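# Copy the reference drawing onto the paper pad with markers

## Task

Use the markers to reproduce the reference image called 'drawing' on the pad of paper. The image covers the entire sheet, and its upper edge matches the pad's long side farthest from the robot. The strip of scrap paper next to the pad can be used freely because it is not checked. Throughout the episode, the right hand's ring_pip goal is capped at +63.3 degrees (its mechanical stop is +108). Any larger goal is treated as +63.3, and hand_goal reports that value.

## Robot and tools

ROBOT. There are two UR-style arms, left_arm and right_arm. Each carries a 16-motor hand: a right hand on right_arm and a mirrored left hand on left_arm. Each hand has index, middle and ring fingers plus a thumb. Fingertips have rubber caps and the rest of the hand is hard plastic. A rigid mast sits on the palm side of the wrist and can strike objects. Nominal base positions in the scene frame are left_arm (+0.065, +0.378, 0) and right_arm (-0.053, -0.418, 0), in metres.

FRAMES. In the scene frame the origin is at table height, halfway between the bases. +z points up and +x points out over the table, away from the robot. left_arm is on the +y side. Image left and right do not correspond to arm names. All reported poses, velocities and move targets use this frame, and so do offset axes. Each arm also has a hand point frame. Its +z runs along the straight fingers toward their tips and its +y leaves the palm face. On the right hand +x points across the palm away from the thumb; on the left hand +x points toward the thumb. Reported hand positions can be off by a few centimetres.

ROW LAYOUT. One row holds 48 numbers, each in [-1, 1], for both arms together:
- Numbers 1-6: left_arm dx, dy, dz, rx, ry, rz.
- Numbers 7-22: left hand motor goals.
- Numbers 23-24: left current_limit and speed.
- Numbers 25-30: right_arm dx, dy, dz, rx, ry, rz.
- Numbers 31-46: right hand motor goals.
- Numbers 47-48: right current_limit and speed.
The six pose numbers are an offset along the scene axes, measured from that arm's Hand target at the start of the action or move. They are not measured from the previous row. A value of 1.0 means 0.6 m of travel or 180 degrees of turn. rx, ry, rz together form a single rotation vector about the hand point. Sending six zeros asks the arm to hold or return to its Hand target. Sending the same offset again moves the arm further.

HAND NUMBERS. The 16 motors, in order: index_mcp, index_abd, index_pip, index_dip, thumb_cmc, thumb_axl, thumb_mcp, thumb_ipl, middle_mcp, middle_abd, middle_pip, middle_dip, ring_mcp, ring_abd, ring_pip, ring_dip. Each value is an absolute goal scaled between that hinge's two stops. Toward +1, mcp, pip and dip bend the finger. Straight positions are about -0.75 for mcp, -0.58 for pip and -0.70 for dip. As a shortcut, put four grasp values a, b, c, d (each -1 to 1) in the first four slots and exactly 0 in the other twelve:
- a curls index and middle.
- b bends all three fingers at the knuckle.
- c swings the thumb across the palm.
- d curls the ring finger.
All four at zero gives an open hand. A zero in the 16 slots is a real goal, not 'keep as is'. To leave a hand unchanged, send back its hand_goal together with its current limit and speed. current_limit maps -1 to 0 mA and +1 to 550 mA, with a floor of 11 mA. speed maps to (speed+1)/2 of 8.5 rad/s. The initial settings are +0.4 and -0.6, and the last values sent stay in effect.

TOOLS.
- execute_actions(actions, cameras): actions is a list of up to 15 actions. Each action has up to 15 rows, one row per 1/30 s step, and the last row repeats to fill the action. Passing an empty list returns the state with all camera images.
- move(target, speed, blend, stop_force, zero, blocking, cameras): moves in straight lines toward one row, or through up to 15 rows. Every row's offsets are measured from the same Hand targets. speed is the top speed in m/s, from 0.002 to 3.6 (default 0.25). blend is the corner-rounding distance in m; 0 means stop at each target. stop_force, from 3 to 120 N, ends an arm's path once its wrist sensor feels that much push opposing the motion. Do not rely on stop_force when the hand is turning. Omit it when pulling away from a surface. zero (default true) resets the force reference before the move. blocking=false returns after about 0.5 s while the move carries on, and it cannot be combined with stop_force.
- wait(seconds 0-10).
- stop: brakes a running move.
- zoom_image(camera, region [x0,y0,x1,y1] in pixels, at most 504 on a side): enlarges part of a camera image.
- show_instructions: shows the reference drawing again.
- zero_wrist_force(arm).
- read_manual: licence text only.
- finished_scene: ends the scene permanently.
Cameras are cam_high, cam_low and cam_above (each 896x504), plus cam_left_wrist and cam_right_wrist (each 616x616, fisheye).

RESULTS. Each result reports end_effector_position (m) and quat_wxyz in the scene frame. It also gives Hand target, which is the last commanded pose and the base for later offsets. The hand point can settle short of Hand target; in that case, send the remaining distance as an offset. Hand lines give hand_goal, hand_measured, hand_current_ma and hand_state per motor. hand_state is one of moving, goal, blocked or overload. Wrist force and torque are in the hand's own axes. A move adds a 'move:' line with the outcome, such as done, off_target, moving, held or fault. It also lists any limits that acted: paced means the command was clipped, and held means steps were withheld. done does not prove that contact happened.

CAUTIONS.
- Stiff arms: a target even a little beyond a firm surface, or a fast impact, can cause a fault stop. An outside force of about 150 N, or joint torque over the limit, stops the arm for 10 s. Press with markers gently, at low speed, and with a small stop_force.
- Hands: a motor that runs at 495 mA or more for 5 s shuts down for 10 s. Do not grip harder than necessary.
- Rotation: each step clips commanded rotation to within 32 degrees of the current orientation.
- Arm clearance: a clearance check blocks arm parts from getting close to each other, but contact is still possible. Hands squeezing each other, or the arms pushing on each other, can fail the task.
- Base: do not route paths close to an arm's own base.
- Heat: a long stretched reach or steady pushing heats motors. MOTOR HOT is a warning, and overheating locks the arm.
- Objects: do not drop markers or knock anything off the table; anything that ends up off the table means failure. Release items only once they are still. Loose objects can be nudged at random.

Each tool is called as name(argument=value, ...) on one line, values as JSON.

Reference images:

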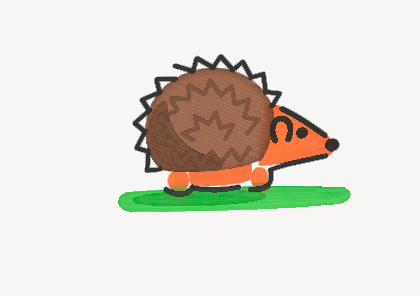

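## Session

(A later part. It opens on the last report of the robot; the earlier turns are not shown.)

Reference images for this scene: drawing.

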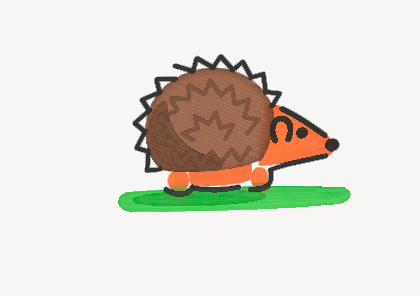

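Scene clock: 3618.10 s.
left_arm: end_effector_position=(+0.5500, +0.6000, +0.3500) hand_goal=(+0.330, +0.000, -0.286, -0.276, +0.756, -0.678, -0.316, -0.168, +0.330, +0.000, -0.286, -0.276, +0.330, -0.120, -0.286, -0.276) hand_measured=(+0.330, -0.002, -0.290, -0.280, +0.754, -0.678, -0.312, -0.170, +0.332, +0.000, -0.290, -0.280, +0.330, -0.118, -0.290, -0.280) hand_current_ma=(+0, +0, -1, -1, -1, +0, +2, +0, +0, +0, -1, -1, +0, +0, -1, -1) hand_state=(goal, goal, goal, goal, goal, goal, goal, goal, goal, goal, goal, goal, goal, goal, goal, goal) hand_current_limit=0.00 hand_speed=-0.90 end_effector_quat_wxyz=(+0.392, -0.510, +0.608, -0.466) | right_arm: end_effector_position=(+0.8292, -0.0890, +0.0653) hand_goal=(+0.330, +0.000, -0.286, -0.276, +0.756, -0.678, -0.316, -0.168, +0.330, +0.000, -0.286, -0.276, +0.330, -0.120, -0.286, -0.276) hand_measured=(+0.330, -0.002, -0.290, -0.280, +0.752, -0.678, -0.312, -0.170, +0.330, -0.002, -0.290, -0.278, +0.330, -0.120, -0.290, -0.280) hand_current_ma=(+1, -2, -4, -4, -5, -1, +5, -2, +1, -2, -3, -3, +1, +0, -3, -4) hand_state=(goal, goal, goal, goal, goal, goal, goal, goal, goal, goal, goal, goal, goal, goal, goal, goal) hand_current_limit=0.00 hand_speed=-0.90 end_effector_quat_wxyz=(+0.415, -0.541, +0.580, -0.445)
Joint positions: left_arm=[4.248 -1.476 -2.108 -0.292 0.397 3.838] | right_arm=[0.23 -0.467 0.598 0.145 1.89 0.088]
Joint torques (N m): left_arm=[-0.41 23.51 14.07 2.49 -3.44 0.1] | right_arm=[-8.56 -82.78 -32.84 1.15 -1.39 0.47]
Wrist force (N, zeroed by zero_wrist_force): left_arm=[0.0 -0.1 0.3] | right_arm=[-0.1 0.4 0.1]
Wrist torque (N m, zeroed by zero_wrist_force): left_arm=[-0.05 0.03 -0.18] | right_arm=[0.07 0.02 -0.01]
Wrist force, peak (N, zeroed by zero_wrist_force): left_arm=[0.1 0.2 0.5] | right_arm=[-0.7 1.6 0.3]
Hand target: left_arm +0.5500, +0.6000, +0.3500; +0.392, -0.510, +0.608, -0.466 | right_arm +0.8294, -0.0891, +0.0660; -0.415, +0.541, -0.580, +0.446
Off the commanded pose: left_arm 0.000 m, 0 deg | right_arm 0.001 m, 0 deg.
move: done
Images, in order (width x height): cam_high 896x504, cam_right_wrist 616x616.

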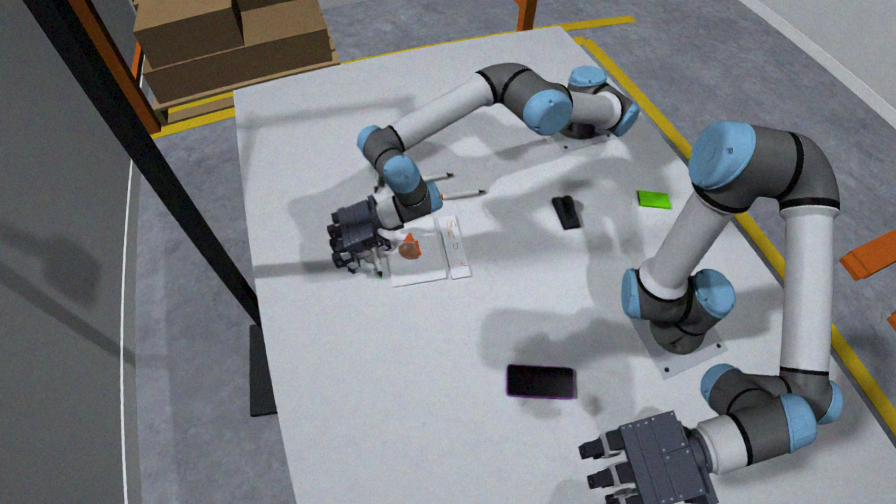

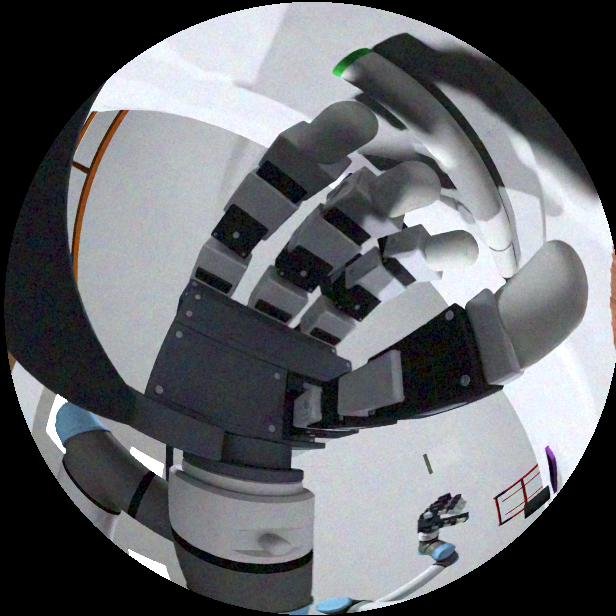

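zoom_image(camera="cam_right_wrist", region=[310, 20, 590, 300])

Scaled by 1.800 from the camera's 616x616 image, which has a finer 880x880 frame.

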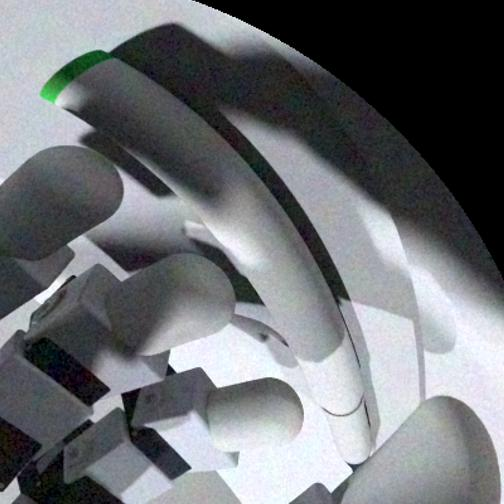

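move(target=[0,0,0,0,0,0,0.33,0,-0.285,-0.275,0.757,-0.677,-0.315,-0.168,0.33,0,-0.285,-0.275,0.33,-0.12,-0.285,-0.275,0,-0.9,0.0055,0,0,0,0,0,0.33,0,-0.285,-0.275,0.757,-0.677,-0.315,-0.168,0.33,0,-0.285,-0.275,0.33,-0.12,-0.285,-0.275,0,-0.9], speed=0.03)

move(target=[0,0,0,0,0,0,0.33,0,-0.285,-0.275,0.757,-0.677,-0.315,-0.168,0.33,0,-0.285,-0.275,0.33,-0.12,-0.285,-0.275,0,-0.9,0,0,-0.035,0,0,0,0.33,0,-0.285,-0.275,0.757,-0.677,-0.315,-0.168,0.33,0,-0.285,-0.275,0.33,-0.12,-0.285,-0.275,0,-0.9], speed=0.008, stop_force=3, cameras=["cam_right_wrist"])

Scene clock: 3658.63 s.
left_arm: end_effector_position=(+0.5500, +0.6000, +0.3500) hand_goal=(+0.330, +0.000, -0.286, -0.276, +0.756, -0.678, -0.316, -0.168, +0.330, +0.000, -0.286, -0.276, +0.330, -0.120, -0.286, -0.276) hand_measured=(+0.330, -0.002, -0.290, -0.280, +0.754, -0.678, -0.312, -0.170, +0.332, +0.000, -0.290, -0.280, +0.330, -0.118, -0.290, -0.280) hand_current_ma=(+0, +0, -1, -1, -1, +0, +2, +0, +0, +0, -1, -1, +0, +0, -1, -1) hand_state=(goal, goal, goal, goal, goal, goal, goal, goal, goal, goal, goal, goal, goal, goal, goal, goal) hand_current_limit=0.00 hand_speed=-0.90 end_effector_quat_wxyz=(+0.392, -0.510, +0.608, -0.466) | right_arm: end_effector_position=(+0.8328, -0.0891, +0.0660) hand_goal=(+0.330, +0.000, -0.286, -0.276, +0.756, -0.678, -0.316, -0.168, +0.330, +0.000, -0.286, -0.276, +0.330, -0.120, -0.286, -0.276) hand_measured=(+0.330, -0.002, -0.290, -0.280, +0.752, -0.678, -0.312, -0.170, +0.330, -0.002, -0.290, -0.278, +0.330, -0.120, -0.290, -0.280) hand_current_ma=(+1, -2, -4, -4, -5, -1, +5, -2, +1, -2, -3, -3, +1, +0, -3, -4) hand_state=(goal, goal, goal, goal, goal, goal, goal, goal, goal, goal, goal, goal, goal, goal, goal, goal) hand_current_limit=0.00 hand_speed=-0.90 end_effector_quat_wxyz=(+0.415, -0.541, +0.580, -0.446)
Joint positions: left_arm=[4.248 -1.476 -2.108 -0.292 0.397 3.838] | right_arm=[0.228 -0.455 0.572 0.158 1.889 0.087]
Joint torques (N m): left_arm=[-1.49 23.95 13.43 2.63 -3.47 -0.01] | right_arm=[-8.26 -46.46 -12.71 -0.89 -1.11 -0.85]
Wrist force (N, zeroed by zero_wrist_force): left_arm=[0.3 0.1 0.2] | right_arm=[0.0 0.0 -0.2]
Wrist torque (N m, zeroed by zero_wrist_force): left_arm=[-0.02 -0.01 -0.16] | right_arm=[0.02 0.01 -0.01]
Wrist force, peak (N, zeroed by zero_wrist_force): left_arm=[0.3 0.1 0.3] | right_arm=[0.0 -0.8 -0.5]
Hand target: left_arm +0.5500, +0.6000, +0.3500; +0.392, -0.510, +0.608, -0.466 | right_arm +0.8327, -0.0891, +0.0660; -0.415, +0.541, -0.580, +0.446
Off the commanded pose: left_arm 0.000 m, 0 deg | right_arm 0.000 m, 0 deg.
move: done

Scene clock: 3661.40 s.
left_arm: end_effector_position=(+0.5500, +0.6000, +0.3500) hand_goal=(+0.330, +0.000, -0.286, -0.276, +0.756, -0.678, -0.316, -0.168, +0.330, +0.000, -0.286, -0.276, +0.330, -0.120, -0.286, -0.276) hand_measured=(+0.330, -0.002, -0.290, -0.280, +0.754, -0.678, -0.312, -0.170, +0.332, +0.000, -0.290, -0.280, +0.330, -0.118, -0.290, -0.280) hand_current_ma=(+0, +0, -1, -1, -1, +0, +2, +0, +0, +0, -1, -1, +0, +0, -1, -1) hand_state=(goal, goal, goal, goal, goal, goal, goal, goal, goal, goal, goal, goal, goal, goal, goal, goal) hand_current_limit=0.00 hand_speed=-0.90 end_effector_quat_wxyz=(+0.392, -0.510, +0.608, -0.466) | right_arm: end_effector_position=(+0.8327, -0.0892, +0.0521) hand_goal=(+0.330, +0.000, -0.286, -0.276, +0.756, -0.678, -0.316, -0.168, +0.330, +0.000, -0.286, -0.276, +0.330, -0.120, -0.286, -0.276) hand_measured=(+0.328, +0.000, -0.284, -0.272, +0.752, -0.678, -0.312, -0.170, +0.330, -0.002, -0.288, -0.276, +0.330, -0.120, -0.290, -0.280) hand_current_ma=(-3, +0, +3, +6, -5, -1, +5, -2, +0, -1, -2, -1, +1, +0, -3, -4) hand_state=(goal, goal, goal, goal, goal, goal, goal, goal, goal, goal, goal, goal, goal, goal, goal, goal) hand_current_limit=0.00 hand_speed=-0.90 end_effector_quat_wxyz=(+0.415, -0.541, +0.580, -0.446)
Joint positions: left_arm=[4.248 -1.476 -2.108 -0.292 0.397 3.838] | right_arm=[0.228 -0.447 0.592 0.13 1.889 0.087]
Joint torques (N m): left_arm=[-2.08 24.19 13.45 2.31 -3.36 -0.1] | right_arm=[4.93 -75.26 -32.79 1.62 1.43 1.21]
Wrist force (N, zeroed by zero_wrist_force): left_arm=[-0.1 0.1 0.3] | right_arm=[0.1 -4.6 0.8]
Wrist torque (N m, zeroed by zero_wrist_force): left_arm=[-0.02 0.04 -0.19] | right_arm=[-0.20 0.01 0.01]
Wrist force, peak (N, zeroed by zero_wrist_force): left_arm=[0.4 0.1 0.5] | right_arm=[0.1 -4.9 0.7]
Hand target: left_arm +0.5500, +0.6000, +0.3500; +0.392, -0.510, +0.608, -0.466 | right_arm +0.8327, -0.0892, +0.0523; -0.415, +0.541, -0.580, +0.446 (not the last commanded pose)
Off the commanded pose: left_arm 0.000 m, 0 deg | right_arm 0.007 m, 0 deg.
move: contact (right_arm)
Images, in order (width x height): cam_right_wrist 616x616.

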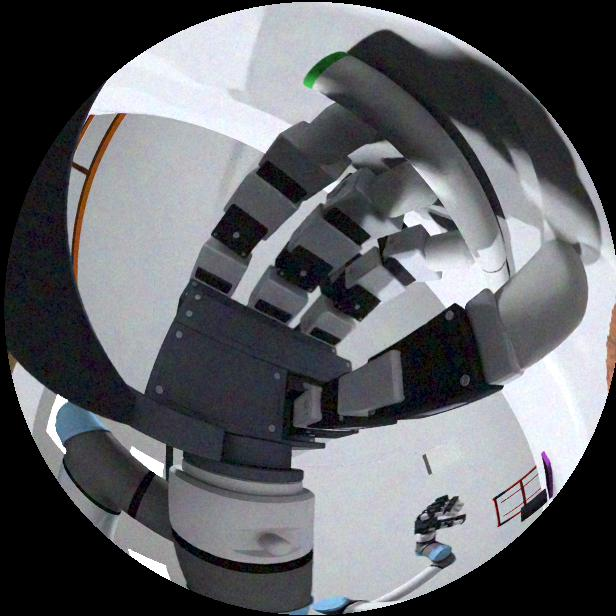

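move(target=[[0,0,0,0,0,0,0.33,0,-0.285,-0.275,0.757,-0.677,-0.315,-0.168,0.33,0,-0.285,-0.275,0.33,-0.12,-0.285,-0.275,0,-0.9,0,0,0.003,0,0,0,0.33,0,-0.285,-0.275,0.757,-0.677,-0.315,-0.168,0.33,0,-0.285,-0.275,0.33,-0.12,-0.285,-0.275,0,-0.9],
[0,0,0,0,0,0,0.33,0,-0.285,-0.275,0.757,-0.677,-0.315,-0.168,0.33,0,-0.285,-0.275,0.33,-0.12,-0.285,-0.275,0,-0.9,-0.003,0,0.003,0,0,0,0.33,0,-0.285,-0.275,0.757,-0.677,-0.315,-0.168,0.33,0,-0.285,-0.275,0.33,-0.12,-0.285,-0.275,0,-0.9]], speed=0.01)

execute_actions(actions=[[[0,0,0,0,0,0,0.33,0,-0.285,-0.275,0.757,-0.677,-0.315,-0.168,0.33,0,-0.285,-0.275,0.33,-0.12,-0.285,-0.275,0,-0.9,0,0,0,0,0,0,0.33,0,-0.285,-0.275,0.757,-0.677,0.1,-0.168,0.33,0,-0.285,-0.275,0.33,-0.12,-0.285,-0.275,0,-0.9]]])

wait(seconds=2, cameras=["cam_right_wrist"])

Scene clock: 3674.10 s.
left_arm: end_effector_position=(+0.5500, +0.6000, +0.3500) hand_goal=(+0.330, +0.000, -0.286, -0.276, +0.756, -0.678, -0.316, -0.168, +0.330, +0.000, -0.286, -0.276, +0.330, -0.120, -0.286, -0.276) hand_measured=(+0.330, -0.002, -0.290, -0.280, +0.754, -0.678, -0.312, -0.170, +0.332, +0.000, -0.290, -0.280, +0.330, -0.118, -0.290, -0.280) hand_current_ma=(+0, +0, -1, -1, -1, +0, +2, +0, +0, +0, -1, -1, +0, +0, -1, -1) hand_state=(goal, goal, goal, goal, goal, goal, goal, goal, goal, goal, goal, goal, goal, goal, goal, goal) hand_current_limit=0.00 hand_speed=-0.90 end_effector_quat_wxyz=(+0.392, -0.510, +0.608, -0.466) | right_arm: end_effector_position=(+0.8309, -0.0892, +0.0542) hand_goal=(+0.330, +0.000, -0.286, -0.276, +0.756, -0.678, -0.316, -0.168, +0.330, +0.000, -0.286, -0.276, +0.330, -0.120, -0.286, -0.276) hand_measured=(+0.328, +0.000, -0.284, -0.274, +0.752, -0.678, -0.312, -0.170, +0.330, -0.002, -0.288, -0.276, +0.330, -0.120, -0.290, -0.280) hand_current_ma=(-3, +0, +2, +3, -5, -1, +5, -2, +0, -1, -2, -1, +1, +0, -3, -4) hand_state=(goal, goal, goal, goal, goal, goal, goal, goal, goal, goal, goal, goal, goal, goal, goal, goal) hand_current_limit=0.00 hand_speed=-0.90 end_effector_quat_wxyz=(+0.415, -0.541, +0.580, -0.446)
Joint positions: left_arm=[4.248 -1.476 -2.108 -0.292 0.397 3.838] | right_arm=[0.229 -0.456 0.604 0.127 1.889 0.088]
Joint torques (N m): left_arm=[-2.76 23.75 12.71 2.61 -3.5 -0.17] | right_arm=[8.03 -59.59 -30.01 0.13 0.77 1.29]
Wrist force (N, zeroed by zero_wrist_force): left_arm=[0.1 0.1 0.2] | right_arm=[0.1 0.0 -0.1]
Wrist torque (N m, zeroed by zero_wrist_force): left_arm=[-0.02 0.02 -0.17] | right_arm=[0.00 -0.03 0.02]
Wrist force, peak (N, zeroed by zero_wrist_force): left_arm=[0.1 0.0 0.5] | right_arm=[0.1 -4.8 0.7]
Hand target: left_arm +0.5500, +0.6000, +0.3500; +0.392, -0.510, +0.608, -0.466 | right_arm +0.8309, -0.0892, +0.0541; -0.415, +0.541, -0.580, +0.446
Off the commanded pose: left_arm 0.000 m, 0 deg | right_arm 0.000 m, 0 deg.
move: done

Scene clock: 3675.33 s.
left_arm: end_effector_position=(+0.5500, +0.6000, +0.3500) hand_goal=(+0.330, +0.000, -0.286, -0.276, +0.756, -0.678, -0.316, -0.168, +0.330, +0.000, -0.286, -0.276, +0.330, -0.120, -0.286, -0.276) hand_measured=(+0.330, -0.002, -0.290, -0.280, +0.754, -0.678, -0.312, -0.170, +0.332, +0.000, -0.290, -0.280, +0.330, -0.118, -0.290, -0.280) hand_current_ma=(+0, +0, -1, -1, -1, +0, +2, +0, +0, +0, -1, -1, +0, +0, -1, -1) hand_state=(goal, goal, goal, goal, goal, goal, goal, goal, goal, goal, goal, goal, goal, goal, goal, goal) hand_current_limit=0.00 hand_speed=-0.90 end_effector_quat_wxyz=(+0.392, -0.510, +0.608, -0.466) | right_arm: end_effector_position=(+0.8309, -0.0892, +0.0541) hand_goal=(+0.330, +0.000, -0.286, -0.276, +0.756, -0.678, +0.100, -0.168, +0.330, +0.000, -0.286, -0.276, +0.330, -0.120, -0.286, -0.276) hand_measured=(+0.326, +0.000, -0.286, -0.274, +0.754, -0.678, -0.092, -0.182, +0.322, +0.000, -0.288, -0.276, +0.328, -0.120, -0.290, -0.280) hand_current_ma=(-4, +0, +0, +3, -3, -1, -275, -37, -13, +0, -2, -1, -1, +0, -3, -4) hand_state=(goal, goal, goal, goal, goal, goal, blocked, goal, goal, goal, goal, goal, goal, goal, goal, goal) hand_current_limit=0.00 hand_speed=-0.90 end_effector_quat_wxyz=(+0.415, -0.541, +0.580, -0.446)
Joint positions: left_arm=[4.248 -1.476 -2.108 -0.292 0.397 3.838] | right_arm=[0.229 -0.455 0.604 0.127 1.889 0.088]
Joint torques (N m): left_arm=[-2.05 24.49 12.52 2.49 -3.38 -0.12] | right_arm=[6.42 -31.56 -32.59 1.05 -1.6 -0.19]
Wrist force (N, zeroed by zero_wrist_force): left_arm=[0.1 -0.3 0.4] | right_arm=[-0.1 -4.2 -2.1]
Wrist torque (N m, zeroed by zero_wrist_force): left_arm=[-0.08 0.02 -0.17] | right_arm=[-0.35 0.04 -0.07]
Wrist force, peak (N, zeroed by zero_wrist_force): left_arm=[0.1 -0.3 0.4] | right_arm=[-0.3 -4.5 -2.0]
Hand target: left_arm +0.5500, +0.6000, +0.3500; +0.392, -0.510, +0.608, -0.466 | right_arm +0.8309, -0.0892, +0.0541; -0.415, +0.541, -0.580, +0.446
Off the commanded pose: left_arm 0.000 m, 0 deg | right_arm 0.000 m, 0 deg.

Scene clock: 3677.33 s.
left_arm: end_effector_position=(+0.5500, +0.6000, +0.3500) hand_goal=(+0.330, +0.000, -0.286, -0.276, +0.756, -0.678, -0.316, -0.168, +0.330, +0.000, -0.286, -0.276, +0.330, -0.120, -0.286, -0.276) hand_measured=(+0.330, -0.002, -0.290, -0.280, +0.754, -0.678, -0.312, -0.170, +0.332, +0.000, -0.290, -0.280, +0.330, -0.118, -0.290, -0.280) hand_current_ma=(+0, +0, -1, -1, -1, +0, +2, +0, +0, +0, -1, -1, +0, +0, -1, -1) hand_state=(goal, goal, goal, goal, goal, goal, goal, goal, goal, goal, goal, goal, goal, goal, goal, goal) hand_current_limit=0.00 hand_speed=-0.90 end_effector_quat_wxyz=(+0.392, -0.510, +0.608, -0.466) | right_arm: end_effector_position=(+0.8309, -0.0892, +0.0541) hand_goal=(+0.330, +0.000, -0.286, -0.276, +0.756, -0.678, +0.100, -0.168, +0.330, +0.000, -0.286, -0.276, +0.330, -0.120, -0.286, -0.276) hand_measured=(+0.326, +0.000, -0.286, -0.274, +0.754, -0.678, -0.092, -0.182, +0.322, +0.000, -0.288, -0.276, +0.328, -0.120, -0.290, -0.280) hand_current_ma=(-4, +0, +0, +3, -3, -1, -275, -38, -13, +0, -2, -1, -1, +0, -3, -4) hand_state=(goal, goal, goal, goal, goal, goal, blocked, goal, goal, goal, goal, goal, goal, goal, goal, goal) hand_current_limit=0.00 hand_speed=-0.90 end_effector_quat_wxyz=(+0.415, -0.541, +0.580, -0.446)
Joint positions: left_arm=[4.248 -1.476 -2.108 -0.292 0.397 3.838] | right_arm=[0.229 -0.455 0.604 0.127 1.889 0.088]
Joint torques (N m): left_arm=[-1.87 23.58 12.58 2.64 -3.37 -0.13] | right_arm=[2.81 -31.84 -21.56 0.95 -1.44 -1.17]
Wrist force (N, zeroed by zero_wrist_force): left_arm=[0.0 -0.3 0.2] | right_arm=[-0.3 -4.3 -2.0]
Wrist torque (N m, zeroed by zero_wrist_force): left_arm=[-0.07 0.02 -0.17] | right_arm=[-0.37 0.05 -0.07]
Wrist force, peak (N, zeroed by zero_wrist_force): left_arm=[-0.2 -0.1 0.4] | right_arm=[-0.2 -4.4 -2.0]
Hand target: left_arm +0.5500, +0.6000, +0.3500; +0.392, -0.510, +0.608, -0.466 | right_arm +0.8309, -0.0892, +0.0541; -0.415, +0.541, -0.580, +0.446
Off the commanded pose: left_arm 0.000 m, 0 deg | right_arm 0.000 m, 0 deg.
wait: 2.00 s; at rest by 0.17 s
Images, in order (width x height): cam_right_wrist 616x616.

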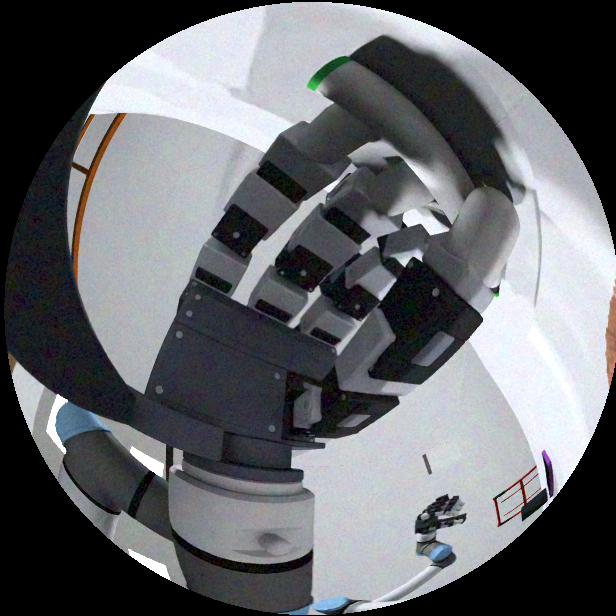

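execute_actions(actions=[[[0,0,0,0,0,0,0.33,0,-0.285,-0.275,0.757,-0.677,-0.315,-0.168,0.33,0,-0.285,-0.275,0.33,-0.12,-0.285,-0.275,0,-0.9,0,0,0,0,0,0,0.40,0,-0.285,-0.275,0.757,-0.677,0.2,-0.168,0.37,0,-0.285,-0.275,0.40,-0.12,-0.285,-0.275,0.3,-0.9]],[[0,0,0,0,0,0,0.33,0,-0.285,-0.275,0.757,-0.677,-0.315,-0.168,0.33,0,-0.285,-0.275,0.33,-0.12,-0.285,-0.275,0,-0.9,0,0,0,0,0,0,0.43,0,-0.285,-0.275,0.757,-0.677,0.4,-0.168,0.40,0,-0.285,-0.275,0.43,-0.12,-0.285,-0.275,0.7,-0.9]]])

wait(seconds=1)

move(target=[0,0,0,0,0,0,0.33,0,-0.285,-0.275,0.757,-0.677,-0.315,-0.168,0.33,0,-0.285,-0.275,0.33,-0.12,-0.285,-0.275,0,-0.9,0,0,0.10,0,0,0,0.43,0,-0.285,-0.275,0.757,-0.677,0.4,-0.168,0.40,0,-0.285,-0.275,0.43,-0.12,-0.285,-0.275,0.7,-0.9], speed=0.03, cameras=["cam_right_wrist","cam_above","cam_low"])

Scene clock: 3683.97 s.
left_arm: end_effector_position=(+0.5500, +0.6000, +0.3500) hand_goal=(+0.330, +0.000, -0.286, -0.276, +0.756, -0.678, -0.316, -0.168, +0.330, +0.000, -0.286, -0.276, +0.330, -0.120, -0.286, -0.276) hand_measured=(+0.330, -0.002, -0.290, -0.280, +0.754, -0.678, -0.312, -0.170, +0.332, +0.000, -0.290, -0.280, +0.330, -0.118, -0.290, -0.280) hand_current_ma=(+0, +0, -1, -1, -1, +0, +2, +0, +0, +0, -1, -1, +0, +0, -1, -1) hand_state=(goal, goal, goal, goal, goal, goal, goal, goal, goal, goal, goal, goal, goal, goal, goal, goal) hand_current_limit=0.00 hand_speed=-0.90 end_effector_quat_wxyz=(+0.392, -0.510, +0.608, -0.466) | right_arm: end_effector_position=(+0.8309, -0.0892, +0.0541) hand_goal=(+0.430, +0.000, -0.286, -0.276, +0.756, -0.678, +0.400, -0.168, +0.400, +0.000, -0.286, -0.276, +0.430, -0.120, -0.286, -0.276) hand_measured=(+0.354, +0.000, -0.304, -0.280, +0.750, -0.678, -0.090, -0.202, +0.346, +0.000, -0.296, -0.280, +0.358, -0.120, -0.302, -0.282) hand_current_ma=(-247, +0, -34, -5, -7, -1, -468, -119, -162, +0, -17, -4, -229, +0, -28, -8) hand_state=(blocked, goal, goal, goal, goal, goal, blocked, blocked, blocked, goal, goal, goal, blocked, goal, goal, goal) hand_current_limit=0.70 hand_speed=-0.90 end_effector_quat_wxyz=(+0.415, -0.541, +0.580, -0.446)
Joint positions: left_arm=[4.248 -1.476 -2.108 -0.292 0.397 3.838] | right_arm=[0.229 -0.455 0.604 0.127 1.889 0.088]
Joint torques (N m): left_arm=[-2.13 23.61 13.07 2.75 -3.26 -0.19] | right_arm=[-4.76 -31.55 -12.2 0.74 -1.48 -1.03]
Wrist force (N, zeroed by zero_wrist_force): left_arm=[0.0 0.0 0.3] | right_arm=[0.1 -0.7 -0.3]
Wrist torque (N m, zeroed by zero_wrist_force): left_arm=[-0.04 0.03 -0.18] | right_arm=[-0.01 -0.01 0.02]
Wrist force, peak (N, zeroed by zero_wrist_force): left_arm=[0.3 0.1 0.4] | right_arm=[0.0 -4.5 -1.9]
Hand target: left_arm +0.5500, +0.6000, +0.3500; +0.392, -0.510, +0.608, -0.466 | right_arm +0.8309, -0.0892, +0.0541; -0.415, +0.541, -0.580, +0.446
Off the commanded pose: left_arm 0.000 m, 0 deg | right_arm 0.000 m, 0 deg.

Scene clock: 3684.97 s.
left_arm: end_effector_position=(+0.5500, +0.6000, +0.3500) hand_goal=(+0.330, +0.000, -0.286, -0.276, +0.756, -0.678, -0.316, -0.168, +0.330, +0.000, -0.286, -0.276, +0.330, -0.120, -0.286, -0.276) hand_measured=(+0.330, -0.002, -0.290, -0.280, +0.754, -0.678, -0.312, -0.170, +0.332, +0.000, -0.290, -0.280, +0.330, -0.118, -0.290, -0.280) hand_current_ma=(+0, +0, -1, -1, -1, +0, +2, +0, +0, +0, -1, -1, +0, +0, -1, -1) hand_state=(goal, goal, goal, goal, goal, goal, goal, goal, goal, goal, goal, goal, goal, goal, goal, goal) hand_current_limit=0.00 hand_speed=-0.90 end_effector_quat_wxyz=(+0.392, -0.510, +0.608, -0.466) | right_arm: end_effector_position=(+0.8309, -0.0892, +0.0541) hand_goal=(+0.430, +0.000, -0.286, -0.276, +0.756, -0.678, +0.400, -0.168, +0.400, +0.000, -0.286, -0.276, +0.430, -0.120, -0.286, -0.276) hand_measured=(+0.354, +0.000, -0.304, -0.280, +0.750, -0.678, -0.090, -0.202, +0.346, +0.000, -0.296, -0.280, +0.358, -0.120, -0.302, -0.282) hand_current_ma=(-247, +0, -34, -5, -7, -1, -468, -119, -162, +0, -17, -4, -229, +0, -28, -8) hand_state=(blocked, goal, goal, goal, goal, goal, blocked, blocked, blocked, goal, goal, goal, blocked, goal, goal, goal) hand_current_limit=0.70 hand_speed=-0.90 end_effector_quat_wxyz=(+0.415, -0.541, +0.580, -0.446)
Joint positions: left_arm=[4.248 -1.476 -2.108 -0.292 0.397 3.838] | right_arm=[0.229 -0.455 0.604 0.127 1.889 0.088]
Joint torques (N m): left_arm=[-2.32 23.96 13.12 2.63 -3.31 -0.13] | right_arm=[-6.67 -31.8 -13.02 0.82 -1.4 -1.08]
Wrist force (N, zeroed by zero_wrist_force): left_arm=[-0.1 0.0 0.2] | right_arm=[-0.3 -1.4 -0.4]
Wrist torque (N m, zeroed by zero_wrist_force): left_arm=[-0.04 0.04 -0.19] | right_arm=[-0.08 0.03 -0.01]
Wrist force, peak (N, zeroed by zero_wrist_force): left_arm=[0.0 -0.1 0.3] | right_arm=[-0.3 -1.4 -0.4]
Hand target: left_arm +0.5500, +0.6000, +0.3500; +0.392, -0.510, +0.608, -0.466 | right_arm +0.8309, -0.0892, +0.0541; -0.415, +0.541, -0.580, +0.446
Off the commanded pose: left_arm 0.000 m, 0 deg | right_arm 0.000 m, 0 deg.
wait: 1.00 s; at rest by 0.17 s

Scene clock: 3687.27 s.
left_arm: end_effector_position=(+0.5500, +0.6000, +0.3500) hand_goal=(+0.330, +0.000, -0.286, -0.276, +0.756, -0.678, -0.316, -0.168, +0.330, +0.000, -0.286, -0.276, +0.330, -0.120, -0.286, -0.276) hand_measured=(+0.330, -0.002, -0.290, -0.280, +0.754, -0.678, -0.312, -0.170, +0.332, +0.000, -0.290, -0.280, +0.330, -0.118, -0.290, -0.280) hand_current_ma=(+0, +0, -1, -1, -1, +0, +2, +0, +0, +0, -1, -1, +0, +0, -1, -1) hand_state=(goal, goal, goal, goal, goal, goal, goal, goal, goal, goal, goal, goal, goal, goal, goal, goal) hand_current_limit=0.00 hand_speed=-0.90 end_effector_quat_wxyz=(+0.392, -0.510, +0.608, -0.466) | right_arm: end_effector_position=(+0.8310, -0.0892, +0.1144) hand_goal=(+0.430, +0.000, -0.286, -0.276, +0.756, -0.678, +0.400, -0.168, +0.400, +0.000, -0.286, -0.276, +0.430, -0.120, -0.286, -0.276) hand_measured=(+0.356, +0.000, -0.308, -0.284, +0.750, -0.678, -0.090, -0.202, +0.346, +0.000, -0.298, -0.280, +0.362, -0.120, -0.302, -0.282) hand_current_ma=(-244, +0, -45, -11, -9, -1, -467, -120, -157, +0, -19, -6, -215, +0, -28, -8) hand_state=(blocked, goal, blocked, goal, goal, goal, blocked, blocked, blocked, goal, goal, goal, blocked, goal, goal, goal) hand_current_limit=0.70 hand_speed=-0.90 end_effector_quat_wxyz=(+0.415, -0.541, +0.580, -0.446)
Joint positions: left_arm=[4.248 -1.476 -2.108 -0.292 0.397 3.838] | right_arm=[0.229 -0.478 0.493 0.259 1.889 0.088]
Joint torques (N m): left_arm=[-1.37 22.98 14.15 2.68 -3.42 -0.13] | right_arm=[-9.08 -62.11 -11.91 -3.04 -0.89 -0.65]
Wrist force (N, zeroed by zero_wrist_force): left_arm=[0.0 -0.1 0.3] | right_arm=[-0.4 -0.1 -0.3]
Wrist torque (N m, zeroed by zero_wrist_force): left_arm=[-0.06 0.03 -0.18] | right_arm=[0.00 0.06 -0.03]
Wrist force, peak (N, zeroed by zero_wrist_force): left_arm=[0.0 -0.1 0.4] | right_arm=[-0.3 -1.3 -0.2]
Hand target: left_arm +0.5500, +0.6000, +0.3500; +0.392, -0.510, +0.608, -0.466 | right_arm +0.8309, -0.0892, +0.1141; -0.415, +0.541, -0.580, +0.446
Off the commanded pose: left_arm 0.000 m, 0 deg | right_arm 0.000 m, 0 deg.
move: done
Images, in order (width x height): cam_low 896x504, cam_above 896x504, cam_right_wrist 616x616.

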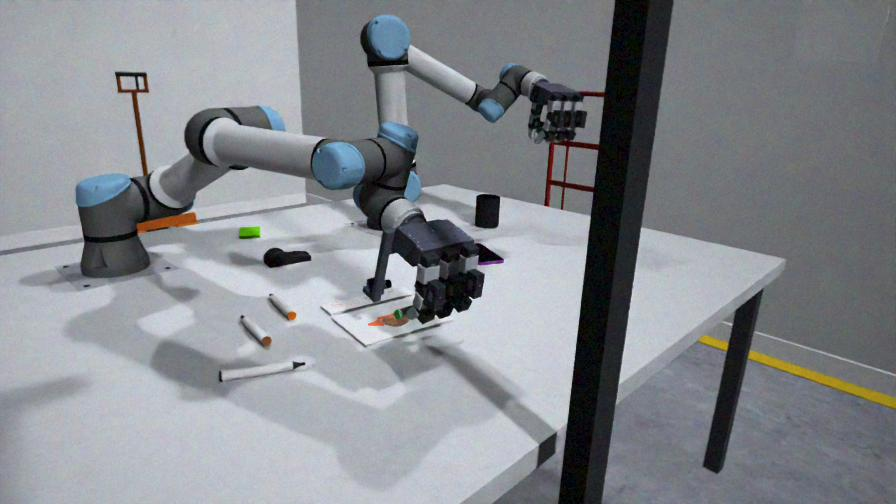

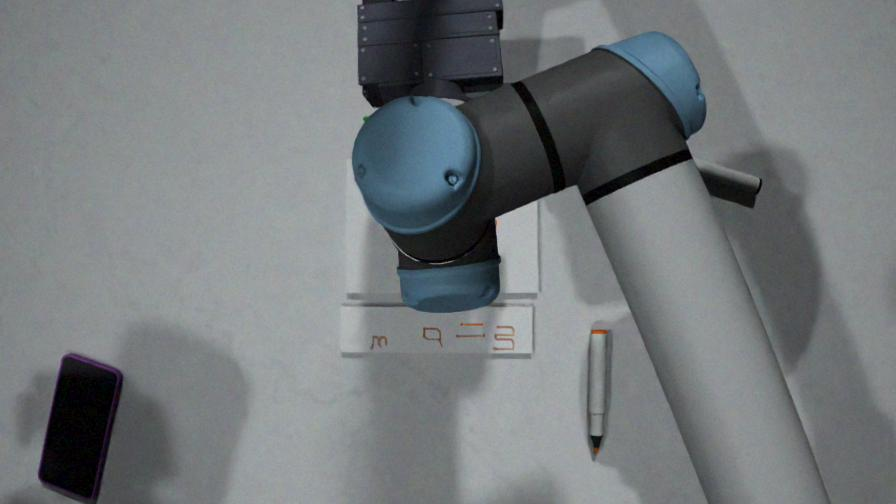

